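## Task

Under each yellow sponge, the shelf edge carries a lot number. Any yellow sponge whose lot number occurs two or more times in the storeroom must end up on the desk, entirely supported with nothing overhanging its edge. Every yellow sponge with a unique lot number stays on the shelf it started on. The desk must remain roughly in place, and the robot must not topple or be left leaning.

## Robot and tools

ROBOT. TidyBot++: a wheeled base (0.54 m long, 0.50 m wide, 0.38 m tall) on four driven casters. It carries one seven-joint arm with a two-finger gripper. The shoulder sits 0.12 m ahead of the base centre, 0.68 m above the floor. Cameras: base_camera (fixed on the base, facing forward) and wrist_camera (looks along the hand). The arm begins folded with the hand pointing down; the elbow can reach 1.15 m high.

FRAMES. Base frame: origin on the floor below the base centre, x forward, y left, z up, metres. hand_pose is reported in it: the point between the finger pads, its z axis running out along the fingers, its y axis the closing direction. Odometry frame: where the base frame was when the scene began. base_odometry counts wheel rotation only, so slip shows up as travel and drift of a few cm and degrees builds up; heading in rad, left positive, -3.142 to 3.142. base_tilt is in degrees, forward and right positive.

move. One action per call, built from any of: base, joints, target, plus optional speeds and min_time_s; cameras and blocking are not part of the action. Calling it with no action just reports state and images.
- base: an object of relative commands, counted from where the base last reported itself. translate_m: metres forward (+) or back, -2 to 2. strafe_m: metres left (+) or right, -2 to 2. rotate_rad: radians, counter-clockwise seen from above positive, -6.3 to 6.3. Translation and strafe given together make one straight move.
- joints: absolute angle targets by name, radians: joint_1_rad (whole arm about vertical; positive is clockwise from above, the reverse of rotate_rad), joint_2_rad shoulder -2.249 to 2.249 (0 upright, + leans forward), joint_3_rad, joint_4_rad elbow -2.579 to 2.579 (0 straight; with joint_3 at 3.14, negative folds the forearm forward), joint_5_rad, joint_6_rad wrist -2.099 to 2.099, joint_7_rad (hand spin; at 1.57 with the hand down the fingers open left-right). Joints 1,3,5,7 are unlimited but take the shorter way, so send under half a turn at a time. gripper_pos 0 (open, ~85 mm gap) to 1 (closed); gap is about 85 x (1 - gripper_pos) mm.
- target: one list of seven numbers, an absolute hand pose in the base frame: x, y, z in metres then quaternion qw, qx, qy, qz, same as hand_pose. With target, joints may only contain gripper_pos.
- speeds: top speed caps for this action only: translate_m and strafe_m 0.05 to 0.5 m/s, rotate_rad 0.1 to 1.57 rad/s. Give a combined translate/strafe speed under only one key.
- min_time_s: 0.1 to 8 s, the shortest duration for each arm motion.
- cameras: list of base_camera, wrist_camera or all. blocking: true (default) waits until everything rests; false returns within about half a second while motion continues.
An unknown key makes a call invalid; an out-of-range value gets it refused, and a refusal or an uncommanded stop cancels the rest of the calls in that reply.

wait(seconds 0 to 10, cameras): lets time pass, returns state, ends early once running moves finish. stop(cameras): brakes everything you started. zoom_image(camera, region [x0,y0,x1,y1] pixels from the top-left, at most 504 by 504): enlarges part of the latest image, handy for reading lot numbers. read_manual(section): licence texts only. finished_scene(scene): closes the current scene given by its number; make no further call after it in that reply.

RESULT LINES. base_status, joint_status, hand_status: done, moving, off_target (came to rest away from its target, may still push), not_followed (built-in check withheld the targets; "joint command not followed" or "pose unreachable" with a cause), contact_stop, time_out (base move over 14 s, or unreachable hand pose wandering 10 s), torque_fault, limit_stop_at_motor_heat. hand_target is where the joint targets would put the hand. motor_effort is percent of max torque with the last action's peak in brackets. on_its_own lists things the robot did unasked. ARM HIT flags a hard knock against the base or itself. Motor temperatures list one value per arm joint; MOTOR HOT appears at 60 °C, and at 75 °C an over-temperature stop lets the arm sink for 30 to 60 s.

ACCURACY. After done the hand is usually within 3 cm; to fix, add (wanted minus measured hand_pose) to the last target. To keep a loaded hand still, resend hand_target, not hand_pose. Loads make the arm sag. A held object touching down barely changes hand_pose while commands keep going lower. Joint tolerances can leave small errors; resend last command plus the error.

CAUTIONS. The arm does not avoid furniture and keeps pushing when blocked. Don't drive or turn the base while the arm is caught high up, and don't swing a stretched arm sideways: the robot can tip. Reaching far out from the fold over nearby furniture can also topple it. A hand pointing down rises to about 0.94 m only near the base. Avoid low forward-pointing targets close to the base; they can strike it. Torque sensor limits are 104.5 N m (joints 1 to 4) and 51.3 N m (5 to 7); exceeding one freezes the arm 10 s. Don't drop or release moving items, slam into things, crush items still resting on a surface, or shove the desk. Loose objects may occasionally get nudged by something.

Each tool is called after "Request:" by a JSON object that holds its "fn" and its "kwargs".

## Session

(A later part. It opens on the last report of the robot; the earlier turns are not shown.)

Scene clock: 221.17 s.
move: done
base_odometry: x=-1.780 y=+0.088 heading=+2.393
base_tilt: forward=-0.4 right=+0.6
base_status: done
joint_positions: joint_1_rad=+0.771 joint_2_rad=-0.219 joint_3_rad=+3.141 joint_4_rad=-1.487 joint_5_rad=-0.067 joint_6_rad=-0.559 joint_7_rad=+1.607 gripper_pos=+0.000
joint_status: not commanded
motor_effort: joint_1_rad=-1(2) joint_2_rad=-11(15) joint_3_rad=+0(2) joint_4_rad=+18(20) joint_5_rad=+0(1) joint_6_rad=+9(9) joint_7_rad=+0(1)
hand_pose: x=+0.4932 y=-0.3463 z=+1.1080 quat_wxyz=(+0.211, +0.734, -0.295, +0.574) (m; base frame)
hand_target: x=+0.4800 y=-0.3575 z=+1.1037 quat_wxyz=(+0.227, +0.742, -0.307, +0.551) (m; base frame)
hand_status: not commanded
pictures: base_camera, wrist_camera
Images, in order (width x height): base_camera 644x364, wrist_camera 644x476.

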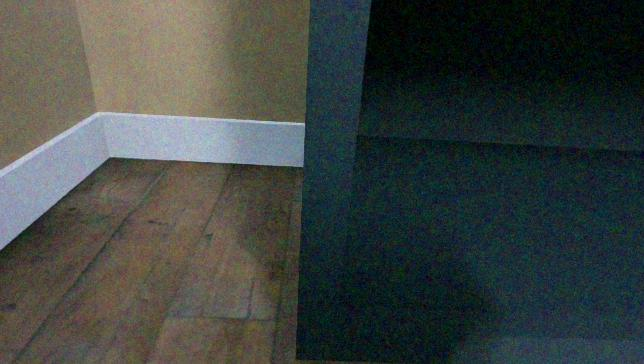

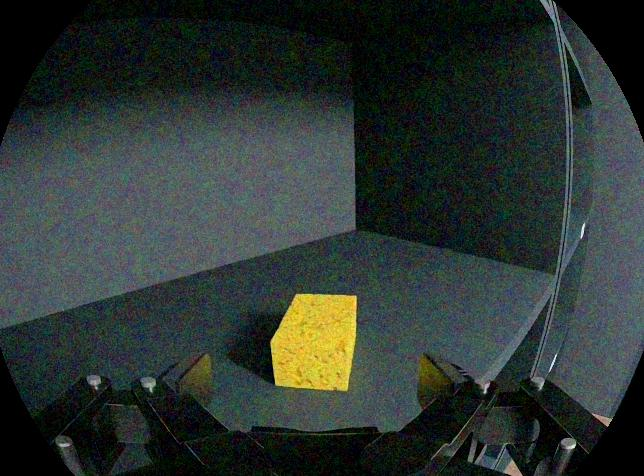

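Request:
{"fn": "move", "kwargs": {"joints": {"joint_2_rad": -0.09, "joint_4_rad": -1.54, "joint_6_rad": -0.45}, "min_time_s": 2, "cameras": ["wrist_camera"]}}

Scene clock: 224.07 s.
move: done
base_odometry: x=-1.780 y=+0.088 heading=+2.393
base_tilt: forward=-0.3 right=+0.6
base_status: not commanded
joint_positions: joint_1_rad=+0.771 joint_2_rad=-0.120 joint_3_rad=+3.141 joint_4_rad=-1.498 joint_5_rad=-0.067 joint_6_rad=-0.521 joint_7_rad=+1.607 gripper_pos=+0.000
joint_status: all done
motor_effort: joint_1_rad=+0(1) joint_2_rad=-15(16) joint_3_rad=+0(1) joint_4_rad=+19(20) joint_5_rad=+0(1) joint_6_rad=+9(10) joint_7_rad=+0(1)
hand_pose: x=+0.5237 y=-0.3770 z=+1.0599 quat_wxyz=(+0.201, +0.753, -0.305, +0.547) (m; base frame)
hand_target: x=+0.5230 y=-0.4004 z=+1.0381 quat_wxyz=(+0.222, +0.752, -0.311, +0.538) (m; base frame)
hand_status: not commanded
pictures: wrist_camera
Images, in order (width x height): wrist_camera 644x476.

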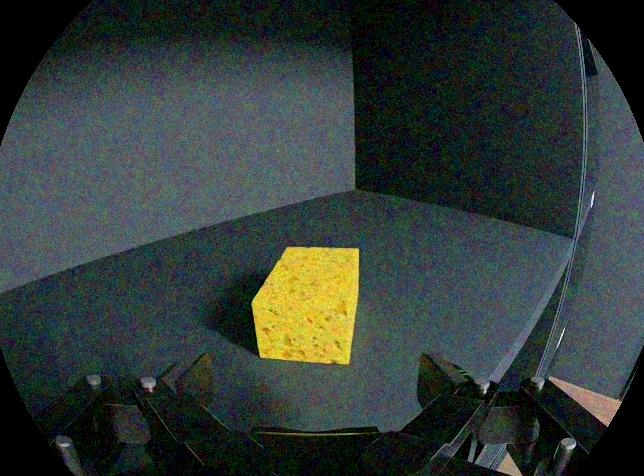

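Request:
{"fn": "move", "kwargs": {"joints": {"joint_2_rad": 0.075, "joint_4_rad": -1.38, "joint_6_rad": -0.35}, "min_time_s": 2, "cameras": ["wrist_camera"]}}

Scene clock: 226.97 s.
move: done
base_odometry: x=-1.780 y=+0.088 heading=+2.393
base_tilt: forward=-0.3 right=+0.6
base_status: not commanded
joint_positions: joint_1_rad=+0.771 joint_2_rad=+0.039 joint_3_rad=+3.141 joint_4_rad=-1.415 joint_5_rad=-0.067 joint_6_rad=-0.422 joint_7_rad=+1.607 gripper_pos=+0.000
joint_status: all done
motor_effort: joint_1_rad=-1(1) joint_2_rad=-20(21) joint_3_rad=+0(1) joint_4_rad=+20(20) joint_5_rad=+0(1) joint_6_rad=+9(10) joint_7_rad=+0(1)
hand_pose: x=+0.5744 y=-0.4288 z=+1.0454 quat_wxyz=(+0.205, +0.746, -0.305, +0.555) (m; base frame)
hand_target: x=+0.5780 y=-0.4553 z=+1.0655 quat_wxyz=(+0.236, +0.725, -0.300, +0.573) (m; base frame)
hand_status: not commanded
pictures: wrist_camera
Images, in order (width x height): wrist_camera 644x476.

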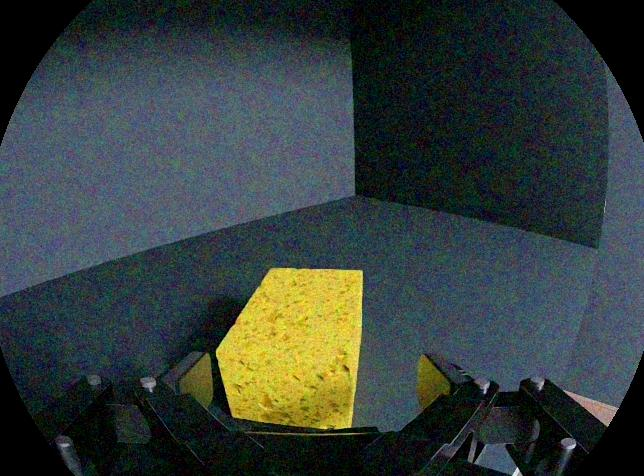

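Request:
{"fn": "move", "kwargs": {"base": {"translate_m": 0.006, "strafe_m": 0.007}, "speeds": {"translate_m": 0.05}}}

Request:
{"fn": "move", "kwargs": {"joints": {"joint_2_rad": 0.255, "joint_4_rad": -1.20, "joint_6_rad": -0.345}, "min_time_s": 2, "cameras": ["wrist_camera"]}}

Scene clock: 227.90 s.
move: done
base_odometry: x=-1.789 y=+0.087 heading=+2.393
base_tilt: forward=-0.3 right=+0.6
base_status: done
joint_positions: joint_1_rad=+0.773 joint_2_rad=+0.040 joint_3_rad=+3.141 joint_4_rad=-1.415 joint_5_rad=-0.067 joint_6_rad=-0.421 joint_7_rad=+1.607 gripper_pos=+0.000
joint_status: not commanded
motor_effort: joint_1_rad=+0(2) joint_2_rad=-20(21) joint_3_rad=+0(2) joint_4_rad=+19(20) joint_5_rad=+0(1) joint_6_rad=+9(9) joint_7_rad=+0(1)
hand_pose: x=+0.5739 y=-0.4299 z=+1.0455 quat_wxyz=(+0.206, +0.746, -0.306, +0.555) (m; base frame)
hand_target: x=+0.5780 y=-0.4553 z=+1.0655 quat_wxyz=(+0.236, +0.725, -0.300, +0.573) (m; base frame)
hand_status: not commanded
pictures: none

Scene clock: 230.20 s.
move: done
base_odometry: x=-1.789 y=+0.087 heading=+2.393
base_tilt: forward=-0.3 right=+0.6
base_status: not commanded
joint_positions: joint_1_rad=+0.773 joint_2_rad=+0.213 joint_3_rad=+3.141 joint_4_rad=-1.235 joint_5_rad=-0.067 joint_6_rad=-0.416 joint_7_rad=+1.607 gripper_pos=+0.000
joint_status: all done
motor_effort: joint_1_rad=-1(1) joint_2_rad=-25(26) joint_3_rad=+0(0) joint_4_rad=+19(20) joint_5_rad=+0(1) joint_6_rad=+9(10) joint_7_rad=+0(1)
hand_pose: x=+0.6261 y=-0.4810 z=+1.0420 quat_wxyz=(+0.208, +0.743, -0.304, +0.559) (m; base frame)
hand_target: x=+0.6310 y=-0.5083 z=+1.0546 quat_wxyz=(+0.237, +0.724, -0.299, +0.575) (m; base frame)
hand_status: not commanded
pictures: wrist_camera
Images, in order (width x height): wrist_camera 644x476.

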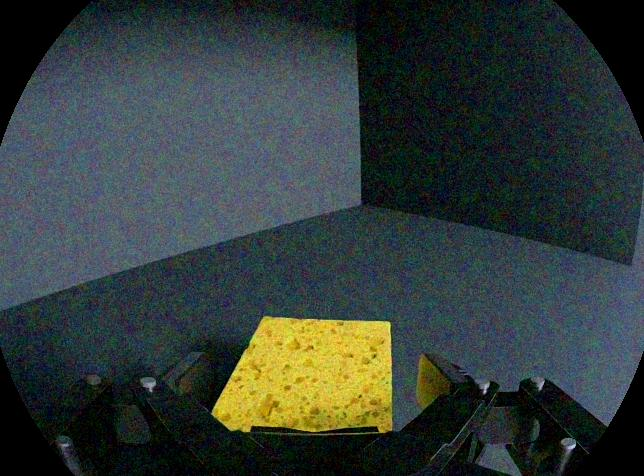

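Precise. Close gently.

Request:
{"fn": "move", "kwargs": {"joints": {"gripper_pos": 0.5}, "cameras": ["wrist_camera"]}}

Scene clock: 231.13 s.
move: off_target
base_odometry: x=-1.789 y=+0.087 heading=+2.393
base_tilt: forward=-0.3 right=+0.6
base_status: not commanded
joint_positions: joint_1_rad=+0.773 joint_2_rad=+0.214 joint_3_rad=+3.141 joint_4_rad=-1.228 joint_5_rad=-0.067 joint_6_rad=-0.410 joint_7_rad=+1.607 gripper_pos=+0.387
joint_status: gripper_pos off_target (ended at +0.387, target +0.500)
motor_effort: joint_1_rad=-1(1) joint_2_rad=-24(26) joint_3_rad=+0(0) joint_4_rad=+18(20) joint_5_rad=+1(1) joint_6_rad=+8(9) joint_7_rad=+0(1)
hand_pose: x=+0.6270 y=-0.4820 z=+1.0472 quat_wxyz=(+0.210, +0.739, -0.303, +0.564) (m; base frame)
hand_target: x=+0.6310 y=-0.5083 z=+1.0546 quat_wxyz=(+0.237, +0.724, -0.299, +0.575) (m; base frame)
hand_status: not commanded
pictures: wrist_camera
Images, in order (width x height): wrist_camera 644x476.

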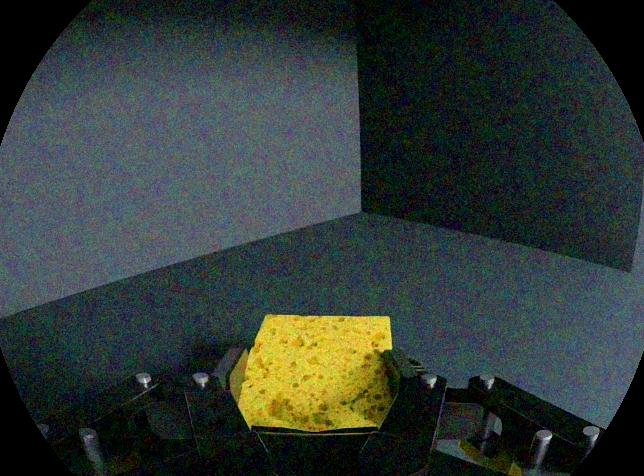

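Request:
{"fn": "move", "kwargs": {"joints": {"joint_2_rad": 0.03, "joint_4_rad": -1.25, "joint_6_rad": -0.58}, "min_time_s": 2, "cameras": ["wrist_camera"]}}

Request:
{"fn": "move", "kwargs": {"base": {"translate_m": -0.5}, "speeds": {"translate_m": 0.3}, "cameras": ["wrist_camera"]}}

Scene clock: 234.07 s.
move: done
base_odometry: x=-1.789 y=+0.087 heading=+2.393
base_tilt: forward=-0.3 right=+0.6
base_status: not commanded
joint_positions: joint_1_rad=+0.773 joint_2_rad=+0.041 joint_3_rad=+3.141 joint_4_rad=-1.228 joint_5_rad=-0.067 joint_6_rad=-0.516 joint_7_rad=+1.607 gripper_pos=+0.387
joint_status: all done
motor_effort: joint_1_rad=+0(1) joint_2_rad=-19(26) joint_3_rad=+0(0) joint_4_rad=+20(21) joint_5_rad=+0(1) joint_6_rad=+9(10) joint_7_rad=+0(1)
hand_pose: x=+0.5721 y=-0.4257 z=+1.1298 quat_wxyz=(+0.218, +0.722, -0.292, +0.589) (m; base frame)
hand_target: x=+0.5536 y=-0.4310 z=+1.1037 quat_wxyz=(+0.228, +0.741, -0.306, +0.553) (m; base frame)
hand_status: not commanded
pictures: wrist_camera
Images, in order (width x height): wrist_camera 644x476.

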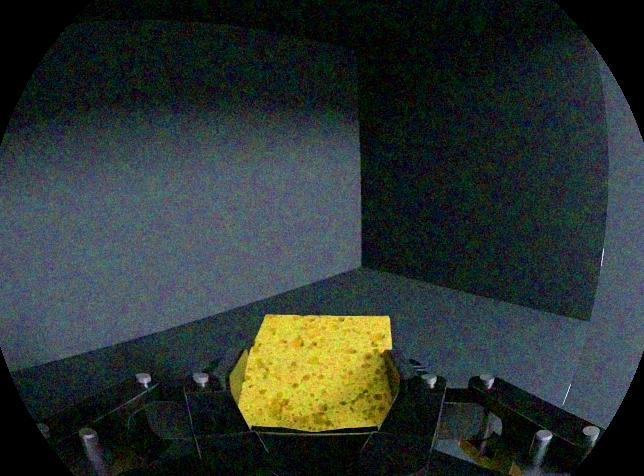

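Scene clock: 236.60 s.
move: done
base_odometry: x=-1.423 y=-0.254 heading=+2.393
base_tilt: forward=-0.3 right=+0.6
base_status: done
joint_positions: joint_1_rad=+0.778 joint_2_rad=+0.031 joint_3_rad=+3.141 joint_4_rad=-1.228 joint_5_rad=-0.067 joint_6_rad=-0.519 joint_7_rad=+1.607 gripper_pos=+0.387
joint_status: not commanded
motor_effort: joint_1_rad=+0(3) joint_2_rad=-20(26) joint_3_rad=+0(2) joint_4_rad=+19(20) joint_5_rad=+0(1) joint_6_rad=+9(10) joint_7_rad=+0(1)
hand_pose: x=+0.5670 y=-0.4243 z=+1.1350 quat_wxyz=(+0.221, +0.719, -0.292, +0.591) (m; base frame)
hand_target: x=+0.5536 y=-0.4310 z=+1.1037 quat_wxyz=(+0.228, +0.741, -0.306, +0.553) (m; base frame)
hand_status: not commanded
pictures: wrist_camera
Images, in order (width x height): wrist_camera 644x476.

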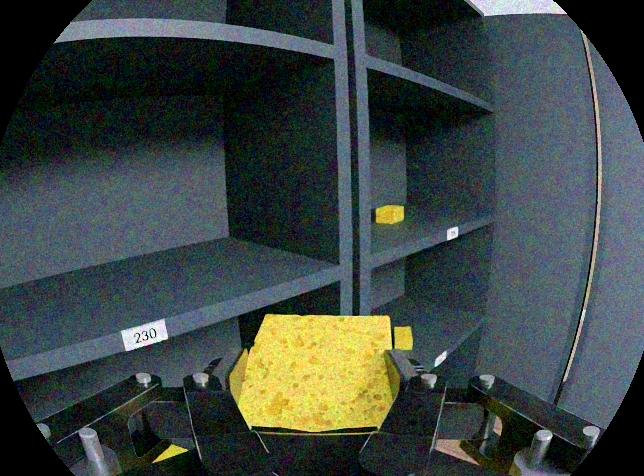

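Request:
{"fn": "move", "kwargs": {"joints": {"joint_1_rad": 0.0, "joint_2_rad": -0.68, "joint_3_rad": 3.14, "joint_4_rad": -2.03, "joint_5_rad": 0.0, "joint_6_rad": -0.28, "joint_7_rad": 1.57}, "min_time_s": 2.5}}

Request:
{"fn": "move", "kwargs": {"base": {"strafe_m": -0.8}}}

Request:
{"fn": "move", "kwargs": {"base": {"strafe_m": -0.5, "translate_m": -1.15}, "cameras": ["wrist_camera"]}}

Request:
{"fn": "move", "kwargs": {"base": {"rotate_rad": 1.53}, "speeds": {"rotate_rad": 1.0}, "cameras": ["wrist_camera", "base_camera"]}}

Scene clock: 239.93 s.
move: done
base_odometry: x=-1.423 y=-0.254 heading=+2.393
base_tilt: forward=-0.4 right=+0.6
base_status: not commanded
joint_positions: joint_1_rad=+0.018 joint_2_rad=-0.669 joint_3_rad=+3.141 joint_4_rad=-1.988 joint_5_rad=-0.067 joint_6_rad=-0.355 joint_7_rad=+1.607 gripper_pos=+0.387
joint_status: all done
motor_effort: joint_1_rad=+0(3) joint_2_rad=+1(21) joint_3_rad=+1(2) joint_4_rad=+19(20) joint_5_rad=+1(1) joint_6_rad=+9(11) joint_7_rad=+0(1)
hand_pose: x=+0.4723 y=+0.0025 z=+1.0585 quat_wxyz=(-0.011, +0.742, -0.008, +0.670) (m; base frame)
hand_target: x=+0.4719 y=+0.0022 z=+1.0594 quat_wxyz=(+0.000, +0.728, +0.000, +0.686) (m; base frame)
hand_status: not commanded
pictures: none

Scene clock: 242.50 s.
move: done
base_odometry: x=-0.878 y=+0.332 heading=+2.392
base_tilt: forward=-0.3 right=+0.6
base_status: done
joint_positions: joint_1_rad=+0.016 joint_2_rad=-0.669 joint_3_rad=+3.140 joint_4_rad=-1.988 joint_5_rad=-0.066 joint_6_rad=-0.353 joint_7_rad=+1.607 gripper_pos=+0.387
joint_status: not commanded
motor_effort: joint_1_rad=-1(1) joint_2_rad=+1(2) joint_3_rad=+1(3) joint_4_rad=+19(20) joint_5_rad=+0(1) joint_6_rad=+10(10) joint_7_rad=+0(1)
hand_pose: x=+0.4723 y=+0.0034 z=+1.0590 quat_wxyz=(-0.012, +0.742, -0.007, +0.671) (m; base frame)
hand_target: x=+0.4719 y=+0.0022 z=+1.0594 quat_wxyz=(+0.000, +0.728, +0.000, +0.686) (m; base frame)
hand_status: not commanded
pictures: none

Scene clock: 246.23 s.
move: done
base_odometry: x=+0.305 y=-0.084 heading=+2.393
base_tilt: forward=-0.4 right=+0.6
base_status: done
joint_positions: joint_1_rad=+0.016 joint_2_rad=-0.674 joint_3_rad=+3.140 joint_4_rad=-1.989 joint_5_rad=-0.066 joint_6_rad=-0.351 joint_7_rad=+1.607 gripper_pos=+0.387
joint_status: not commanded
motor_effort: joint_1_rad=+0(1) joint_2_rad=+1(3) joint_3_rad=+1(2) joint_4_rad=+20(21) joint_5_rad=+1(1) joint_6_rad=+9(10) joint_7_rad=+0(1)
hand_pose: x=+0.4703 y=+0.0034 z=+1.0611 quat_wxyz=(-0.012, +0.739, -0.007, +0.673) (m; base frame)
hand_target: x=+0.4719 y=+0.0022 z=+1.0594 quat_wxyz=(+0.000, +0.728, +0.000, +0.686) (m; base frame)
hand_status: not commanded
pictures: wrist_camera
Images, in order (width x height): wrist_camera 644x476.

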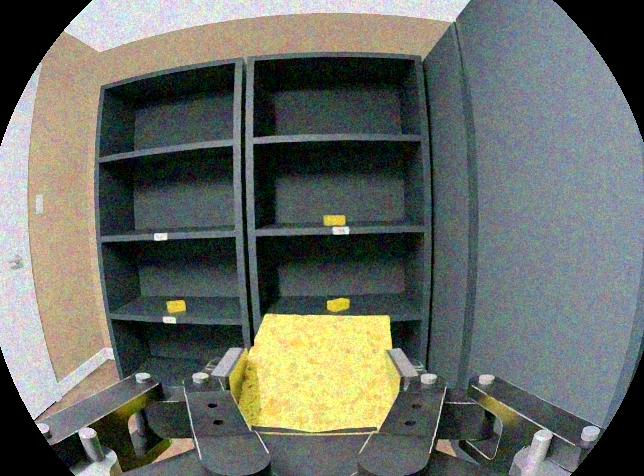

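Scene clock: 248.70 s.
move: done
base_odometry: x=+0.305 y=-0.084 heading=-2.361
base_tilt: forward=-0.4 right=+0.6
base_status: done
joint_positions: joint_1_rad=+0.014 joint_2_rad=-0.674 joint_3_rad=+3.140 joint_4_rad=-1.989 joint_5_rad=-0.066 joint_6_rad=-0.350 joint_7_rad=+1.607 gripper_pos=+0.387
joint_status: not commanded
motor_effort: joint_1_rad=+0(1) joint_2_rad=+1(2) joint_3_rad=+1(2) joint_4_rad=+19(20) joint_5_rad=+0(1) joint_6_rad=+9(10) joint_7_rad=+0(1)
hand_pose: x=+0.4703 y=+0.0039 z=+1.0612 quat_wxyz=(-0.012, +0.739, -0.007, +0.673) (m; base frame)
hand_target: x=+0.4719 y=+0.0022 z=+1.0594 quat_wxyz=(+0.000, +0.728, +0.000, +0.686) (m; base frame)
hand_status: not commanded
pictures: base_camera, wrist_camera
Images, in order (width x height): base_camera 644x364, wrist_camera 644x476.

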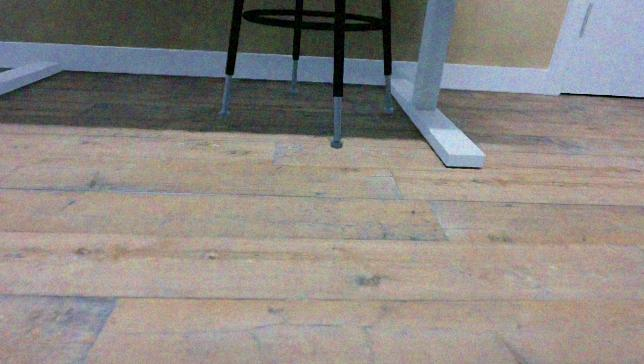

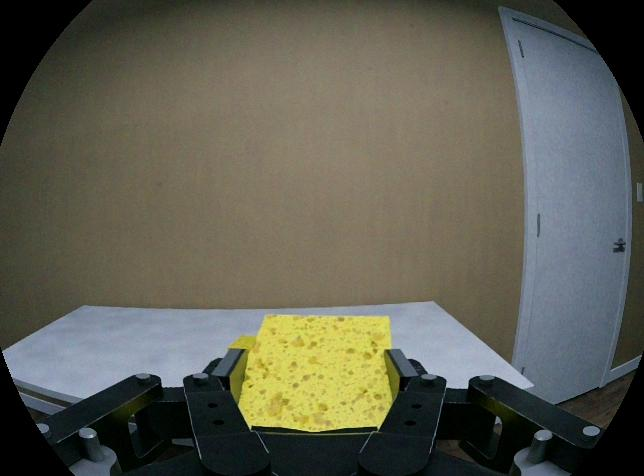

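Request:
{"fn": "move", "kwargs": {"base": {"translate_m": 0.33}, "speeds": {"translate_m": 0.3}}}

Request:
{"fn": "move", "kwargs": {"joints": {"joint_1_rad": 0.0, "joint_2_rad": 0.37, "joint_3_rad": 3.14, "joint_4_rad": -1.63, "joint_5_rad": 0.0, "joint_6_rad": 0.12, "joint_7_rad": 1.57}, "min_time_s": 3, "cameras": ["wrist_camera"]}}

Request:
{"fn": "move", "kwargs": {"joints": {"joint_2_rad": 0.52, "joint_4_rad": -1.76, "joint_6_rad": 0.43}, "min_time_s": 3, "cameras": ["wrist_camera"]}}

Scene clock: 250.93 s.
move: done
base_odometry: x=+0.070 y=-0.317 heading=-2.360
base_tilt: forward=-0.3 right=+0.6
base_status: done
joint_positions: joint_1_rad=+0.014 joint_2_rad=-0.675 joint_3_rad=+3.140 joint_4_rad=-1.990 joint_5_rad=-0.066 joint_6_rad=-0.349 joint_7_rad=+1.607 gripper_pos=+0.387
joint_status: not commanded
motor_effort: joint_1_rad=-1(1) joint_2_rad=+2(6) joint_3_rad=+1(1) joint_4_rad=+19(21) joint_5_rad=+1(1) joint_6_rad=+9(10) joint_7_rad=+0(1)
hand_pose: x=+0.4702 y=+0.0039 z=+1.0612 quat_wxyz=(-0.012, +0.739, -0.007, +0.674) (m; base frame)
hand_target: x=+0.4719 y=+0.0022 z=+1.0594 quat_wxyz=(+0.000, +0.728, +0.000, +0.686) (m; base frame)
hand_status: not commanded
pictures: none

Scene clock: 254.50 s.
move: done
base_odometry: x=+0.070 y=-0.317 heading=-2.360
base_tilt: forward=-0.3 right=+0.6
base_status: not commanded
joint_positions: joint_1_rad=+0.014 joint_2_rad=+0.336 joint_3_rad=+3.140 joint_4_rad=-1.666 joint_5_rad=-0.066 joint_6_rad=+0.047 joint_7_rad=+1.607 gripper_pos=+0.387
joint_status: all done
motor_effort: joint_1_rad=+0(2) joint_2_rad=-27(30) joint_3_rad=+0(1) joint_4_rad=+17(21) joint_5_rad=+1(2) joint_6_rad=+9(10) joint_7_rad=+0(1)
hand_pose: x=+0.8320 y=-0.0092 z=+0.8310 quat_wxyz=(-0.004, +0.829, -0.019, +0.559) (m; base frame)
hand_target: x=+0.8535 y=+0.0023 z=+0.8486 quat_wxyz=(-0.001, +0.808, +0.000, +0.590) (m; base frame)
hand_status: not commanded
pictures: wrist_camera
Images, in order (width x height): wrist_camera 644x476.

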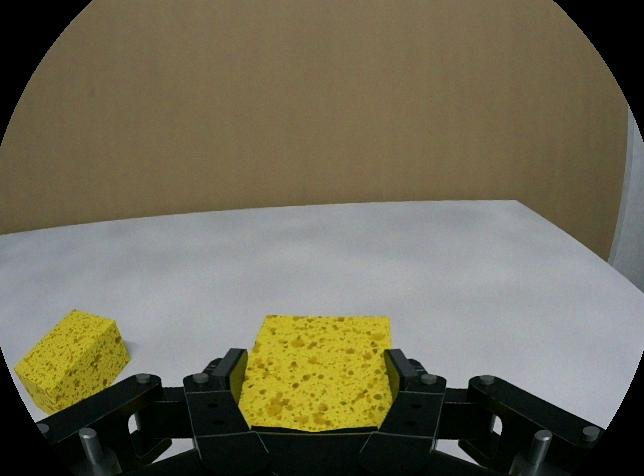

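Scene clock: 257.80 s.
move: done
base_odometry: x=+0.070 y=-0.317 heading=-2.360
base_tilt: forward=-0.3 right=+0.6
base_status: not commanded
joint_positions: joint_1_rad=+0.014 joint_2_rad=+0.472 joint_3_rad=+3.140 joint_4_rad=-1.720 joint_5_rad=-0.066 joint_6_rad=+0.356 joint_7_rad=+1.607 gripper_pos=+0.387
joint_status: all done
motor_effort: joint_1_rad=-1(1) joint_2_rad=-30(32) joint_3_rad=+0(0) joint_4_rad=+16(19) joint_5_rad=+1(1) joint_6_rad=+9(11) joint_7_rad=+0(1)
hand_pose: x=+0.8661 y=-0.0160 z=+0.7922 quat_wxyz=(+0.005, +0.794, -0.023, +0.607) (m; base frame)
hand_target: x=+0.8659 y=+0.0023 z=+0.7565 quat_wxyz=(-0.001, +0.799, +0.000, +0.602) (m; base frame)
hand_status: not commanded
pictures: wrist_camera
Images, in order (width x height): wrist_camera 644x476.

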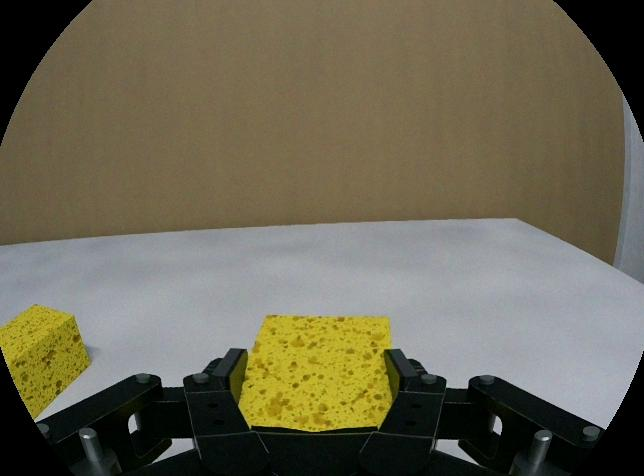

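Request:
{"fn": "move", "kwargs": {"joints": {"joint_2_rad": 0.54, "joint_4_rad": -1.79, "joint_6_rad": 0.45}, "min_time_s": 2}}

Request:
{"fn": "move", "kwargs": {"joints": {"joint_2_rad": 0.555, "joint_4_rad": -1.81, "joint_6_rad": 0.47}, "min_time_s": 2, "cameras": ["wrist_camera"]}}

Scene clock: 260.27 s.
move: done
base_odometry: x=+0.070 y=-0.317 heading=-2.360
base_tilt: forward=-0.3 right=+0.6
base_status: not commanded
joint_positions: joint_1_rad=+0.014 joint_2_rad=+0.483 joint_3_rad=+3.140 joint_4_rad=-1.745 joint_5_rad=-0.066 joint_6_rad=+0.382 joint_7_rad=+1.607 gripper_pos=+0.387
joint_status: all done
motor_effort: joint_1_rad=+0(1) joint_2_rad=-30(31) joint_3_rad=+0(0) joint_4_rad=+16(18) joint_5_rad=+1(1) joint_6_rad=+8(10) joint_7_rad=+0(1)
hand_pose: x=+0.8627 y=-0.0164 z=+0.7774 quat_wxyz=(+0.006, +0.797, -0.023, +0.603) (m; base frame)
hand_target: x=+0.8599 y=+0.0023 z=+0.7316 quat_wxyz=(-0.001, +0.808, +0.000, +0.590) (m; base frame)
hand_status: not commanded
pictures: none

Scene clock: 262.57 s.
move: done
base_odometry: x=+0.070 y=-0.317 heading=-2.360
base_tilt: forward=-0.3 right=+0.6
base_status: not commanded
joint_positions: joint_1_rad=+0.014 joint_2_rad=+0.487 joint_3_rad=+3.140 joint_4_rad=-1.758 joint_5_rad=-0.066 joint_6_rad=+0.414 joint_7_rad=+1.607 gripper_pos=+0.387
joint_status: all done
motor_effort: joint_1_rad=+1(1) joint_2_rad=-27(30) joint_3_rad=+1(1) joint_4_rad=+14(17) joint_5_rad=+1(1) joint_6_rad=+7(9) joint_7_rad=+0(1)
hand_pose: x=+0.8620 y=-0.0165 z=+0.7774 quat_wxyz=(+0.007, +0.793, -0.023, +0.609) (m; base frame)
hand_target: x=+0.8561 y=+0.0023 z=+0.7160 quat_wxyz=(-0.001, +0.812, +0.000, +0.584) (m; base frame)
hand_status: not commanded
pictures: wrist_camera
Images, in order (width x height): wrist_camera 644x476.

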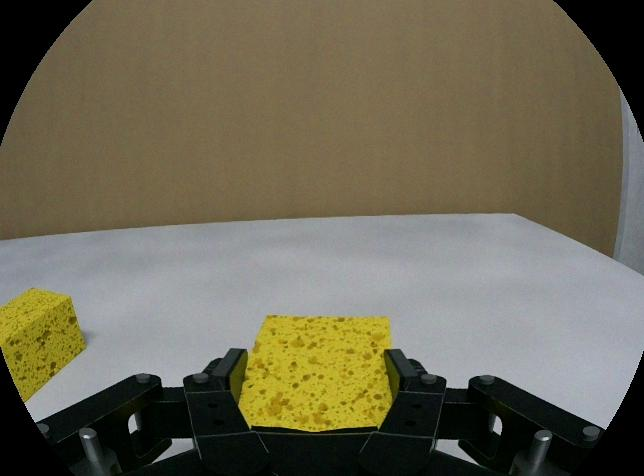

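Request:
{"fn": "move", "kwargs": {"joints": {"gripper_pos": 0.0}}}

Request:
{"fn": "move", "kwargs": {"base": {"translate_m": -0.4}, "speeds": {"translate_m": 0.3}, "cameras": ["wrist_camera"]}}

Scene clock: 263.70 s.
move: done
base_odometry: x=+0.070 y=-0.317 heading=-2.360
base_tilt: forward=-0.3 right=+0.6
base_status: not commanded
joint_positions: joint_1_rad=+0.014 joint_2_rad=+0.511 joint_3_rad=+3.140 joint_4_rad=-1.774 joint_5_rad=-0.066 joint_6_rad=+0.415 joint_7_rad=+1.607 gripper_pos=+0.000
joint_status: all done
motor_effort: joint_1_rad=-1(1) joint_2_rad=-31(31) joint_3_rad=+0(1) joint_4_rad=+15(17) joint_5_rad=+1(1) joint_6_rad=+8(10) joint_7_rad=+0(1)
hand_pose: x=+0.8594 y=-0.0164 z=+0.7512 quat_wxyz=(+0.007, +0.804, -0.023, +0.594) (m; base frame)
hand_target: x=+0.8561 y=+0.0023 z=+0.7160 quat_wxyz=(-0.001, +0.812, +0.000, +0.584) (m; base frame)
hand_status: not commanded
pictures: none

Scene clock: 265.93 s.
move: done
base_odometry: x=+0.354 y=-0.035 heading=-2.359
base_tilt: forward=-0.3 right=+0.6
base_status: done
joint_positions: joint_1_rad=+0.011 joint_2_rad=+0.521 joint_3_rad=+3.141 joint_4_rad=-1.779 joint_5_rad=-0.066 joint_6_rad=+0.416 joint_7_rad=+1.607 gripper_pos=+0.000
joint_status: not commanded
motor_effort: joint_1_rad=+0(3) joint_2_rad=-31(34) joint_3_rad=+0(2) joint_4_rad=+16(17) joint_5_rad=+1(1) joint_6_rad=+8(9) joint_7_rad=+0(1)
hand_pose: x=+0.8587 y=-0.0144 z=+0.7415 quat_wxyz=(+0.006, +0.809, -0.022, +0.588) (m; base frame)
hand_target: x=+0.8561 y=+0.0023 z=+0.7160 quat_wxyz=(-0.001, +0.812, +0.000, +0.584) (m; base frame)
hand_status: not commanded
pictures: wrist_camera
Images, in order (width x height): wrist_camera 644x476.

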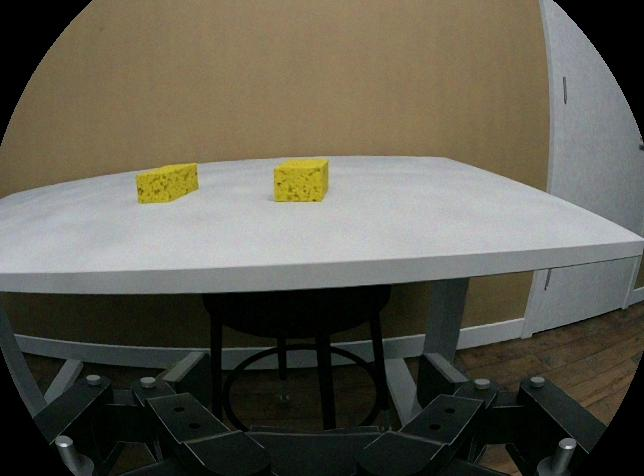

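Request:
{"fn": "move", "kwargs": {"joints": {"joint_1_rad": 0.0, "joint_2_rad": -0.9, "joint_3_rad": 3.14, "joint_4_rad": -2.4, "joint_5_rad": 0.0, "joint_6_rad": -0.7, "joint_7_rad": 1.57}, "min_time_s": 2.5}}

Request:
{"fn": "move", "kwargs": {"base": {"rotate_rad": -1.53}}}

Request:
{"fn": "move", "kwargs": {"base": {"translate_m": 0.7}}}

Request:
{"fn": "move", "kwargs": {"base": {"translate_m": 0.4, "strafe_m": 0.86}, "cameras": ["wrist_camera", "base_camera"]}}

Scene clock: 270.63 s.
move: done
base_odometry: x=+0.354 y=-0.035 heading=-2.359
base_tilt: forward=-0.4 right=+0.6
base_status: not commanded
joint_positions: joint_1_rad=+0.011 joint_2_rad=-0.881 joint_3_rad=+3.141 joint_4_rad=-2.357 joint_5_rad=-0.066 joint_6_rad=-0.632 joint_7_rad=+1.607 gripper_pos=+0.000
joint_status: all done
motor_effort: joint_1_rad=-1(2) joint_2_rad=+6(33) joint_3_rad=+1(2) joint_4_rad=+19(20) joint_5_rad=+0(2) joint_6_rad=+8(10) joint_7_rad=+0(1)
hand_pose: x=+0.3749 y=+0.0110 z=+0.8205 quat_wxyz=(-0.018, +0.869, -0.002, +0.495) (m; base frame)
hand_target: x=+0.3546 y=+0.0017 z=+0.7824 quat_wxyz=(+0.000, +0.891, +0.000, +0.454) (m; base frame)
hand_status: not commanded
pictures: none

Scene clock: 272.90 s.
move: done
base_odometry: x=+0.354 y=-0.035 heading=+2.395
base_tilt: forward=-0.4 right=+0.6
base_status: done
joint_positions: joint_1_rad=+0.011 joint_2_rad=-0.881 joint_3_rad=+3.141 joint_4_rad=-2.357 joint_5_rad=-0.066 joint_6_rad=-0.636 joint_7_rad=+1.607 gripper_pos=+0.000
joint_status: not commanded
motor_effort: joint_1_rad=+0(1) joint_2_rad=+6(7) joint_3_rad=+1(2) joint_4_rad=+19(20) joint_5_rad=+1(1) joint_6_rad=+8(9) joint_7_rad=+0(1)
hand_pose: x=+0.3742 y=+0.0111 z=+0.8194 quat_wxyz=(-0.018, +0.870, -0.002, +0.493) (m; base frame)
hand_target: x=+0.3546 y=+0.0017 z=+0.7824 quat_wxyz=(+0.000, +0.891, +0.000, +0.454) (m; base frame)
hand_status: not commanded
pictures: none

Scene clock: 275.33 s.
move: done
base_odometry: x=-0.160 y=+0.441 heading=+2.394
base_tilt: forward=-0.3 right=+0.6
base_status: done
joint_positions: joint_1_rad=+0.011 joint_2_rad=-0.887 joint_3_rad=+3.141 joint_4_rad=-2.358 joint_5_rad=-0.066 joint_6_rad=-0.639 joint_7_rad=+1.607 gripper_pos=+0.000
joint_status: not commanded
motor_effort: joint_1_rad=-1(1) joint_2_rad=+6(9) joint_3_rad=+1(1) joint_4_rad=+18(20) joint_5_rad=+0(1) joint_6_rad=+8(9) joint_7_rad=+0(1)
hand_pose: x=+0.3729 y=+0.0112 z=+0.8196 quat_wxyz=(-0.018, +0.870, -0.002, +0.494) (m; base frame)
hand_target: x=+0.3546 y=+0.0017 z=+0.7824 quat_wxyz=(+0.000, +0.891, +0.000, +0.454) (m; base frame)
hand_status: not commanded
pictures: none

Scene clock: 278.47 s.
move: done
base_odometry: x=-1.038 y=+0.082 heading=+2.394
base_tilt: forward=-0.4 right=+0.6
base_status: done
joint_positions: joint_1_rad=+0.011 joint_2_rad=-0.887 joint_3_rad=+3.141 joint_4_rad=-2.358 joint_5_rad=-0.066 joint_6_rad=-0.639 joint_7_rad=+1.607 gripper_pos=+0.000
joint_status: not commanded
motor_effort: joint_1_rad=+0(1) joint_2_rad=+6(7) joint_3_rad=+1(2) joint_4_rad=+19(20) joint_5_rad=+0(1) joint_6_rad=+8(9) joint_7_rad=+0(1)
hand_pose: x=+0.3729 y=+0.0112 z=+0.8195 quat_wxyz=(-0.018, +0.870, -0.002, +0.493) (m; base frame)
hand_target: x=+0.3546 y=+0.0017 z=+0.7824 quat_wxyz=(+0.000, +0.891, +0.000, +0.454) (m; base frame)
hand_status: not commanded
pictures: base_camera, wrist_camera
Images, in order (width x height): base_camera 644x364, wrist_camera 644x476.

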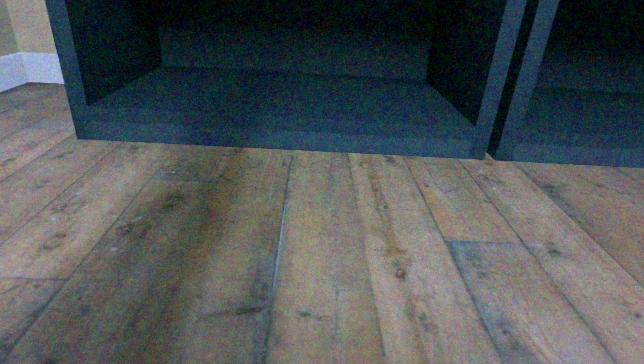

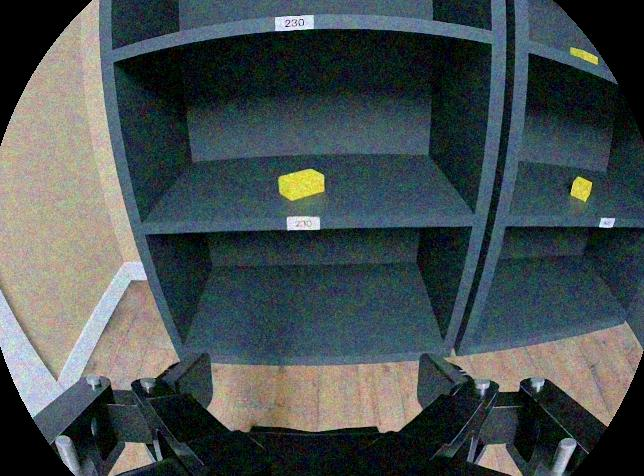

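Request:
{"fn": "zoom_image", "kwargs": {"camera": "wrist_camera", "region": [260, 155, 350, 235]}}

Scaled by 5.600.

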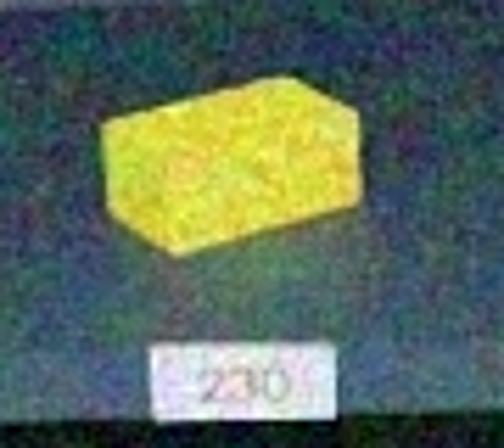

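Request:
{"fn": "move", "kwargs": {"base": {"translate_m": 0.15, "strafe_m": 0.618}}}

Request:
{"fn": "move", "kwargs": {"joints": {"joint_1_rad": 0.885, "joint_2_rad": 0.13, "joint_3_rad": 3.14, "joint_4_rad": -2.22, "joint_5_rad": 0.0, "joint_6_rad": 0.23, "joint_7_rad": 1.57}, "min_time_s": 3, "cameras": ["wrist_camera", "base_camera"]}}

Scene clock: 282.17 s.
move: done
base_odometry: x=-1.568 y=-0.269 heading=+2.393
base_tilt: forward=-0.4 right=+0.6
base_status: done
joint_positions: joint_1_rad=+0.011 joint_2_rad=-0.887 joint_3_rad=+3.141 joint_4_rad=-2.358 joint_5_rad=-0.066 joint_6_rad=-0.639 joint_7_rad=+1.607 gripper_pos=+0.000
joint_status: not commanded
motor_effort: joint_1_rad=-1(1) joint_2_rad=+6(8) joint_3_rad=+1(2) joint_4_rad=+19(20) joint_5_rad=+0(1) joint_6_rad=+8(9) joint_7_rad=+0(1)
hand_pose: x=+0.3729 y=+0.0111 z=+0.8195 quat_wxyz=(-0.018, +0.870, -0.002, +0.493) (m; base frame)
hand_target: x=+0.3546 y=+0.0017 z=+0.7824 quat_wxyz=(+0.000, +0.891, +0.000, +0.454) (m; base frame)
hand_status: not commanded
pictures: none

Scene clock: 285.77 s.
move: done
base_odometry: x=-1.568 y=-0.269 heading=+2.393
base_tilt: forward=-0.3 right=+0.6
base_status: not commanded
joint_positions: joint_1_rad=+0.869 joint_2_rad=+0.102 joint_3_rad=+3.141 joint_4_rad=-2.254 joint_5_rad=-0.066 joint_6_rad=+0.159 joint_7_rad=+1.607 gripper_pos=+0.000
joint_status: all done
motor_effort: joint_1_rad=+0(2) joint_2_rad=-17(19) joint_3_rad=+0(2) joint_4_rad=+14(20) joint_5_rad=+1(2) joint_6_rad=+7(9) joint_7_rad=+0(1)
hand_pose: x=+0.4520 y=-0.3958 z=+0.6954 quat_wxyz=(+0.189, +0.802, -0.388, +0.413) (m; base frame)
hand_target: x=+0.4650 y=-0.4194 z=+0.7156 quat_wxyz=(+0.209, +0.788, -0.373, +0.442) (m; base frame)
hand_status: not commanded
pictures: base_camera, wrist_camera
Images, in order (width x height): base_camera 644x364, wrist_camera 644x476.

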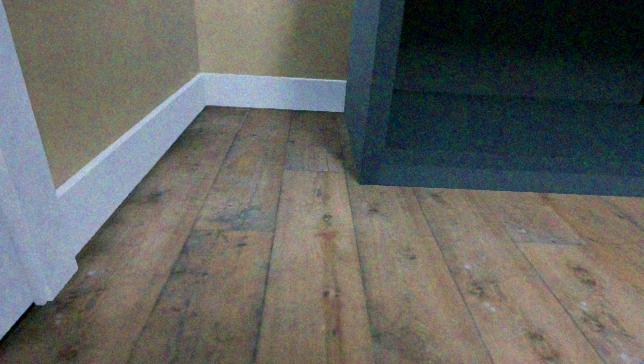

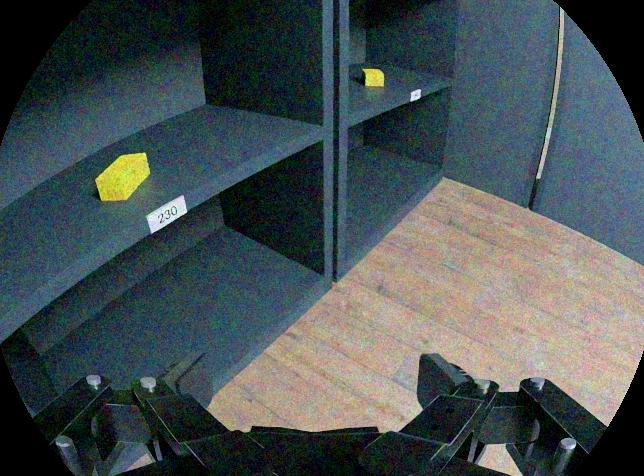

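Request:
{"fn": "move", "kwargs": {"base": {"translate_m": 0.38}, "speeds": {"translate_m": 0.2}, "cameras": ["wrist_camera", "base_camera"]}}

Scene clock: 288.60 s.
move: done
base_odometry: x=-1.847 y=-0.011 heading=+2.394
base_tilt: forward=-0.3 right=+0.6
base_status: done
joint_positions: joint_1_rad=+0.874 joint_2_rad=+0.104 joint_3_rad=+3.141 joint_4_rad=-2.249 joint_5_rad=-0.066 joint_6_rad=+0.162 joint_7_rad=+1.607 gripper_pos=+0.000
joint_status: not commanded
motor_effort: joint_1_rad=-1(2) joint_2_rad=-18(19) joint_3_rad=+0(2) joint_4_rad=+14(16) joint_5_rad=+1(1) joint_6_rad=+7(9) joint_7_rad=+0(1)
hand_pose: x=+0.4516 y=-0.3999 z=+0.6982 quat_wxyz=(+0.192, +0.799, -0.390, +0.416) (m; base frame)
hand_target: x=+0.4650 y=-0.4194 z=+0.7156 quat_wxyz=(+0.209, +0.788, -0.373, +0.442) (m; base frame)
hand_status: not commanded
pictures: base_camera, wrist_camera
Images, in order (width x height): base_camera 644x364, wrist_camera 644x476.

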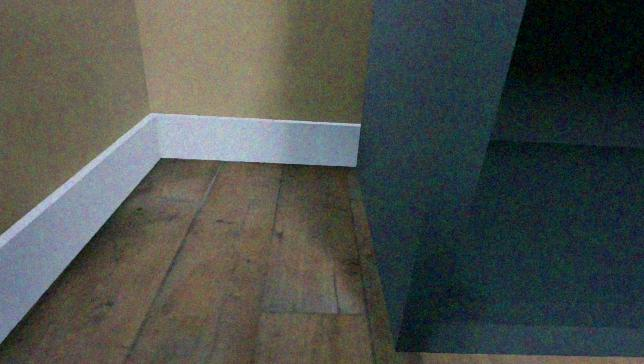

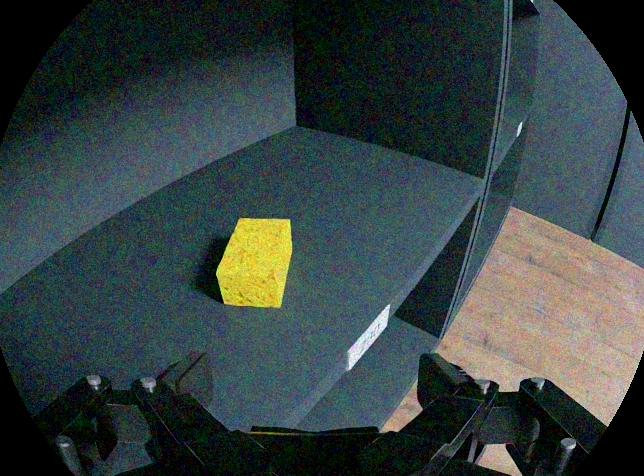

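Request:
{"fn": "zoom_image", "kwargs": {"camera": "wrist_camera", "region": [200, 200, 310, 320]}}

Scaled by 4.200.

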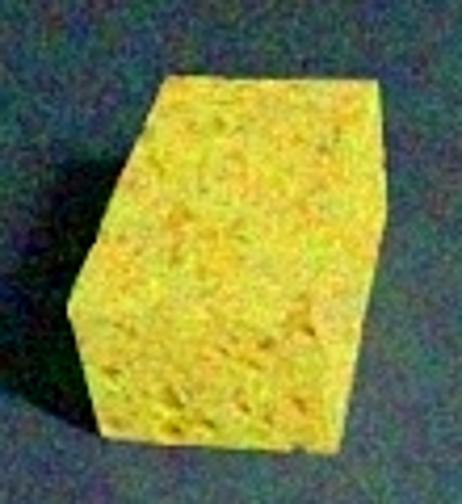

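Request:
{"fn": "move", "kwargs": {"base": {"translate_m": 0.11, "strafe_m": -0.024}, "speeds": {"translate_m": 0.1}, "cameras": ["wrist_camera", "base_camera"]}}

Scene clock: 291.63 s.
move: done
base_odometry: x=-1.912 y=+0.081 heading=+2.394
base_tilt: forward=-0.3 right=+0.6
base_status: done
joint_positions: joint_1_rad=+0.875 joint_2_rad=+0.105 joint_3_rad=+3.141 joint_4_rad=-2.247 joint_5_rad=-0.066 joint_6_rad=+0.163 joint_7_rad=+1.607 gripper_pos=+0.000
joint_status: not commanded
motor_effort: joint_1_rad=+0(2) joint_2_rad=-17(19) joint_3_rad=+0(1) joint_4_rad=+13(16) joint_5_rad=+1(1) joint_6_rad=+8(8) joint_7_rad=+0(0)
hand_pose: x=+0.4518 y=-0.4008 z=+0.6984 quat_wxyz=(+0.192, +0.799, -0.390, +0.416) (m; base frame)
hand_target: x=+0.4650 y=-0.4194 z=+0.7156 quat_wxyz=(+0.209, +0.788, -0.373, +0.442) (m; base frame)
hand_status: not commanded
pictures: base_camera, wrist_camera
Images, in order (width x height): base_camera 644x364, wrist_camera 644x476.

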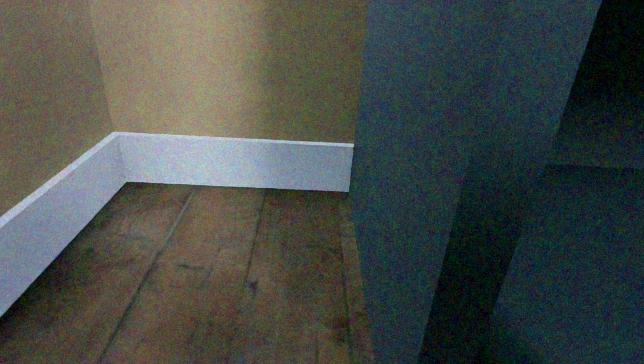

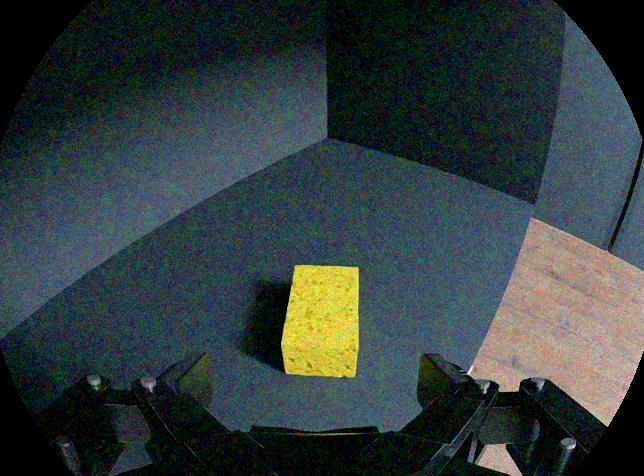

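Request:
{"fn": "move", "kwargs": {"joints": {"joint_2_rad": 0.47, "joint_4_rad": -2.09, "joint_6_rad": 0.425}, "min_time_s": 2, "cameras": ["wrist_camera"]}}

Scene clock: 294.40 s.
move: done
base_odometry: x=-1.912 y=+0.081 heading=+2.394
base_tilt: forward=-0.3 right=+0.6
base_status: not commanded
joint_positions: joint_1_rad=+0.875 joint_2_rad=+0.432 joint_3_rad=+3.141 joint_4_rad=-2.122 joint_5_rad=-0.066 joint_6_rad=+0.354 joint_7_rad=+1.607 gripper_pos=+0.000
joint_status: all done
motor_effort: joint_1_rad=-1(1) joint_2_rad=-25(27) joint_3_rad=+0(0) joint_4_rad=+12(15) joint_5_rad=+1(1) joint_6_rad=+7(9) joint_7_rad=+0(1)
hand_pose: x=+0.5009 y=-0.4655 z=+0.6194 quat_wxyz=(+0.196, +0.800, -0.392, +0.409) (m; base frame)
hand_target: x=+0.5174 y=-0.4832 z=+0.6278 quat_wxyz=(+0.206, +0.792, -0.375, +0.436) (m; base frame)
hand_status: not commanded
pictures: wrist_camera
Images, in order (width x height): wrist_camera 644x476.

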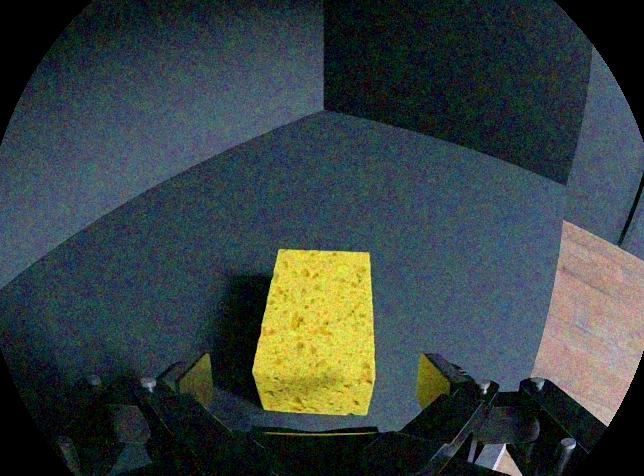

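Request:
{"fn": "move", "kwargs": {"joints": {"joint_2_rad": 0.71, "joint_4_rad": -1.88, "joint_6_rad": 0.455}, "min_time_s": 2, "cameras": ["wrist_camera"]}}

Scene clock: 296.97 s.
move: done
base_odometry: x=-1.912 y=+0.081 heading=+2.394
base_tilt: forward=-0.3 right=+0.6
base_status: not commanded
joint_positions: joint_1_rad=+0.875 joint_2_rad=+0.662 joint_3_rad=+3.141 joint_4_rad=-1.911 joint_5_rad=-0.066 joint_6_rad=+0.386 joint_7_rad=+1.607 gripper_pos=+0.000
joint_status: all done
motor_effort: joint_1_rad=-1(1) joint_2_rad=-30(32) joint_3_rad=+0(1) joint_4_rad=+12(13) joint_5_rad=+1(1) joint_6_rad=+7(9) joint_7_rad=-1(1)
hand_pose: x=+0.5516 y=-0.5271 z=+0.5692 quat_wxyz=(+0.199, +0.797, -0.391, +0.414) (m; base frame)
hand_target: x=+0.5654 y=-0.5419 z=+0.5667 quat_wxyz=(+0.206, +0.792, -0.375, +0.436) (m; base frame)
hand_status: not commanded
pictures: wrist_camera
Images, in order (width x height): wrist_camera 644x476.

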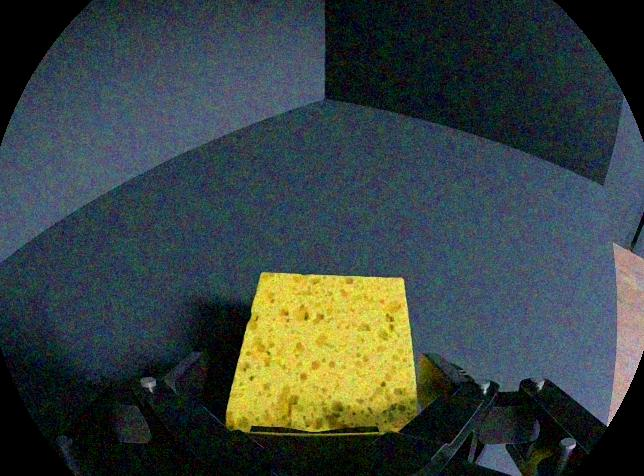

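Request:
{"fn": "move", "kwargs": {"joints": {"gripper_pos": 0.5}, "cameras": ["wrist_camera"]}}

Request:
{"fn": "move", "kwargs": {"joints": {"joint_2_rad": 0.42, "joint_4_rad": -2.0, "joint_6_rad": 0.25}, "min_time_s": 2, "cameras": ["wrist_camera"]}}

Scene clock: 297.97 s.
move: off_target
base_odometry: x=-1.912 y=+0.081 heading=+2.394
base_tilt: forward=-0.3 right=+0.6
base_status: not commanded
joint_positions: joint_1_rad=+0.875 joint_2_rad=+0.662 joint_3_rad=+3.141 joint_4_rad=-1.903 joint_5_rad=-0.066 joint_6_rad=+0.397 joint_7_rad=+1.607 gripper_pos=+0.364
joint_status: gripper_pos off_target (ended at +0.364, target +0.500)
motor_effort: joint_1_rad=+0(1) joint_2_rad=-29(31) joint_3_rad=+0(1) joint_4_rad=+11(12) joint_5_rad=+1(1) joint_6_rad=+7(7) joint_7_rad=+0(0)
hand_pose: x=+0.5549 y=-0.5314 z=+0.5750 quat_wxyz=(+0.203, +0.793, -0.389, +0.421) (m; base frame)
hand_target: x=+0.5654 y=-0.5419 z=+0.5667 quat_wxyz=(+0.206, +0.792, -0.375, +0.436) (m; base frame)
hand_status: not commanded
pictures: wrist_camera
Images, in order (width x height): wrist_camera 644x476.

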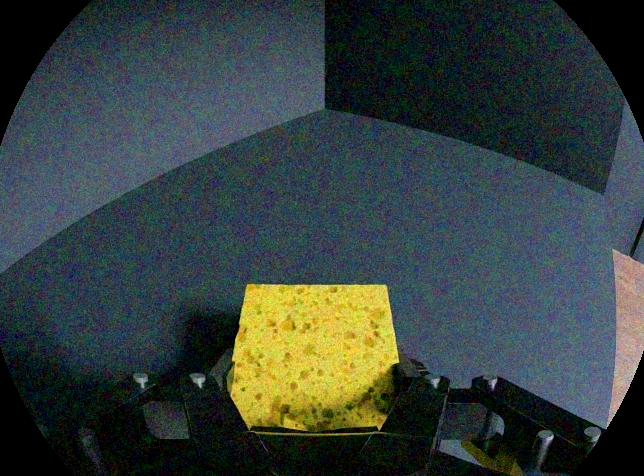

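Scene clock: 300.30 s.
move: done
base_odometry: x=-1.912 y=+0.081 heading=+2.394
base_tilt: forward=-0.3 right=+0.6
base_status: not commanded
joint_positions: joint_1_rad=+0.875 joint_2_rad=+0.433 joint_3_rad=+3.141 joint_4_rad=-1.963 joint_5_rad=-0.066 joint_6_rad=+0.313 joint_7_rad=+1.607 gripper_pos=+0.364
joint_status: all done
motor_effort: joint_1_rad=+0(1) joint_2_rad=-27(32) joint_3_rad=+0(1) joint_4_rad=+15(15) joint_5_rad=+1(1) joint_6_rad=+8(9) joint_7_rad=+0(1)
hand_pose: x=+0.5393 y=-0.5102 z=+0.6801 quat_wxyz=(+0.215, +0.775, -0.380, +0.457) (m; base frame)
hand_target: x=+0.5237 y=-0.4910 z=+0.6544 quat_wxyz=(+0.199, +0.799, -0.379, +0.422) (m; base frame)
hand_status: not commanded
pictures: wrist_camera
Images, in order (width x height): wrist_camera 644x476.

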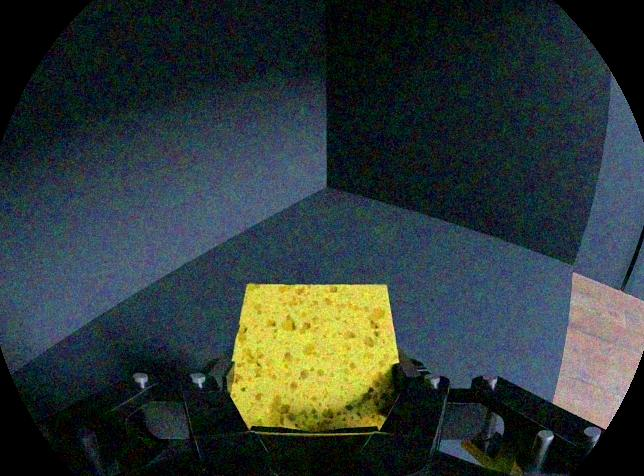

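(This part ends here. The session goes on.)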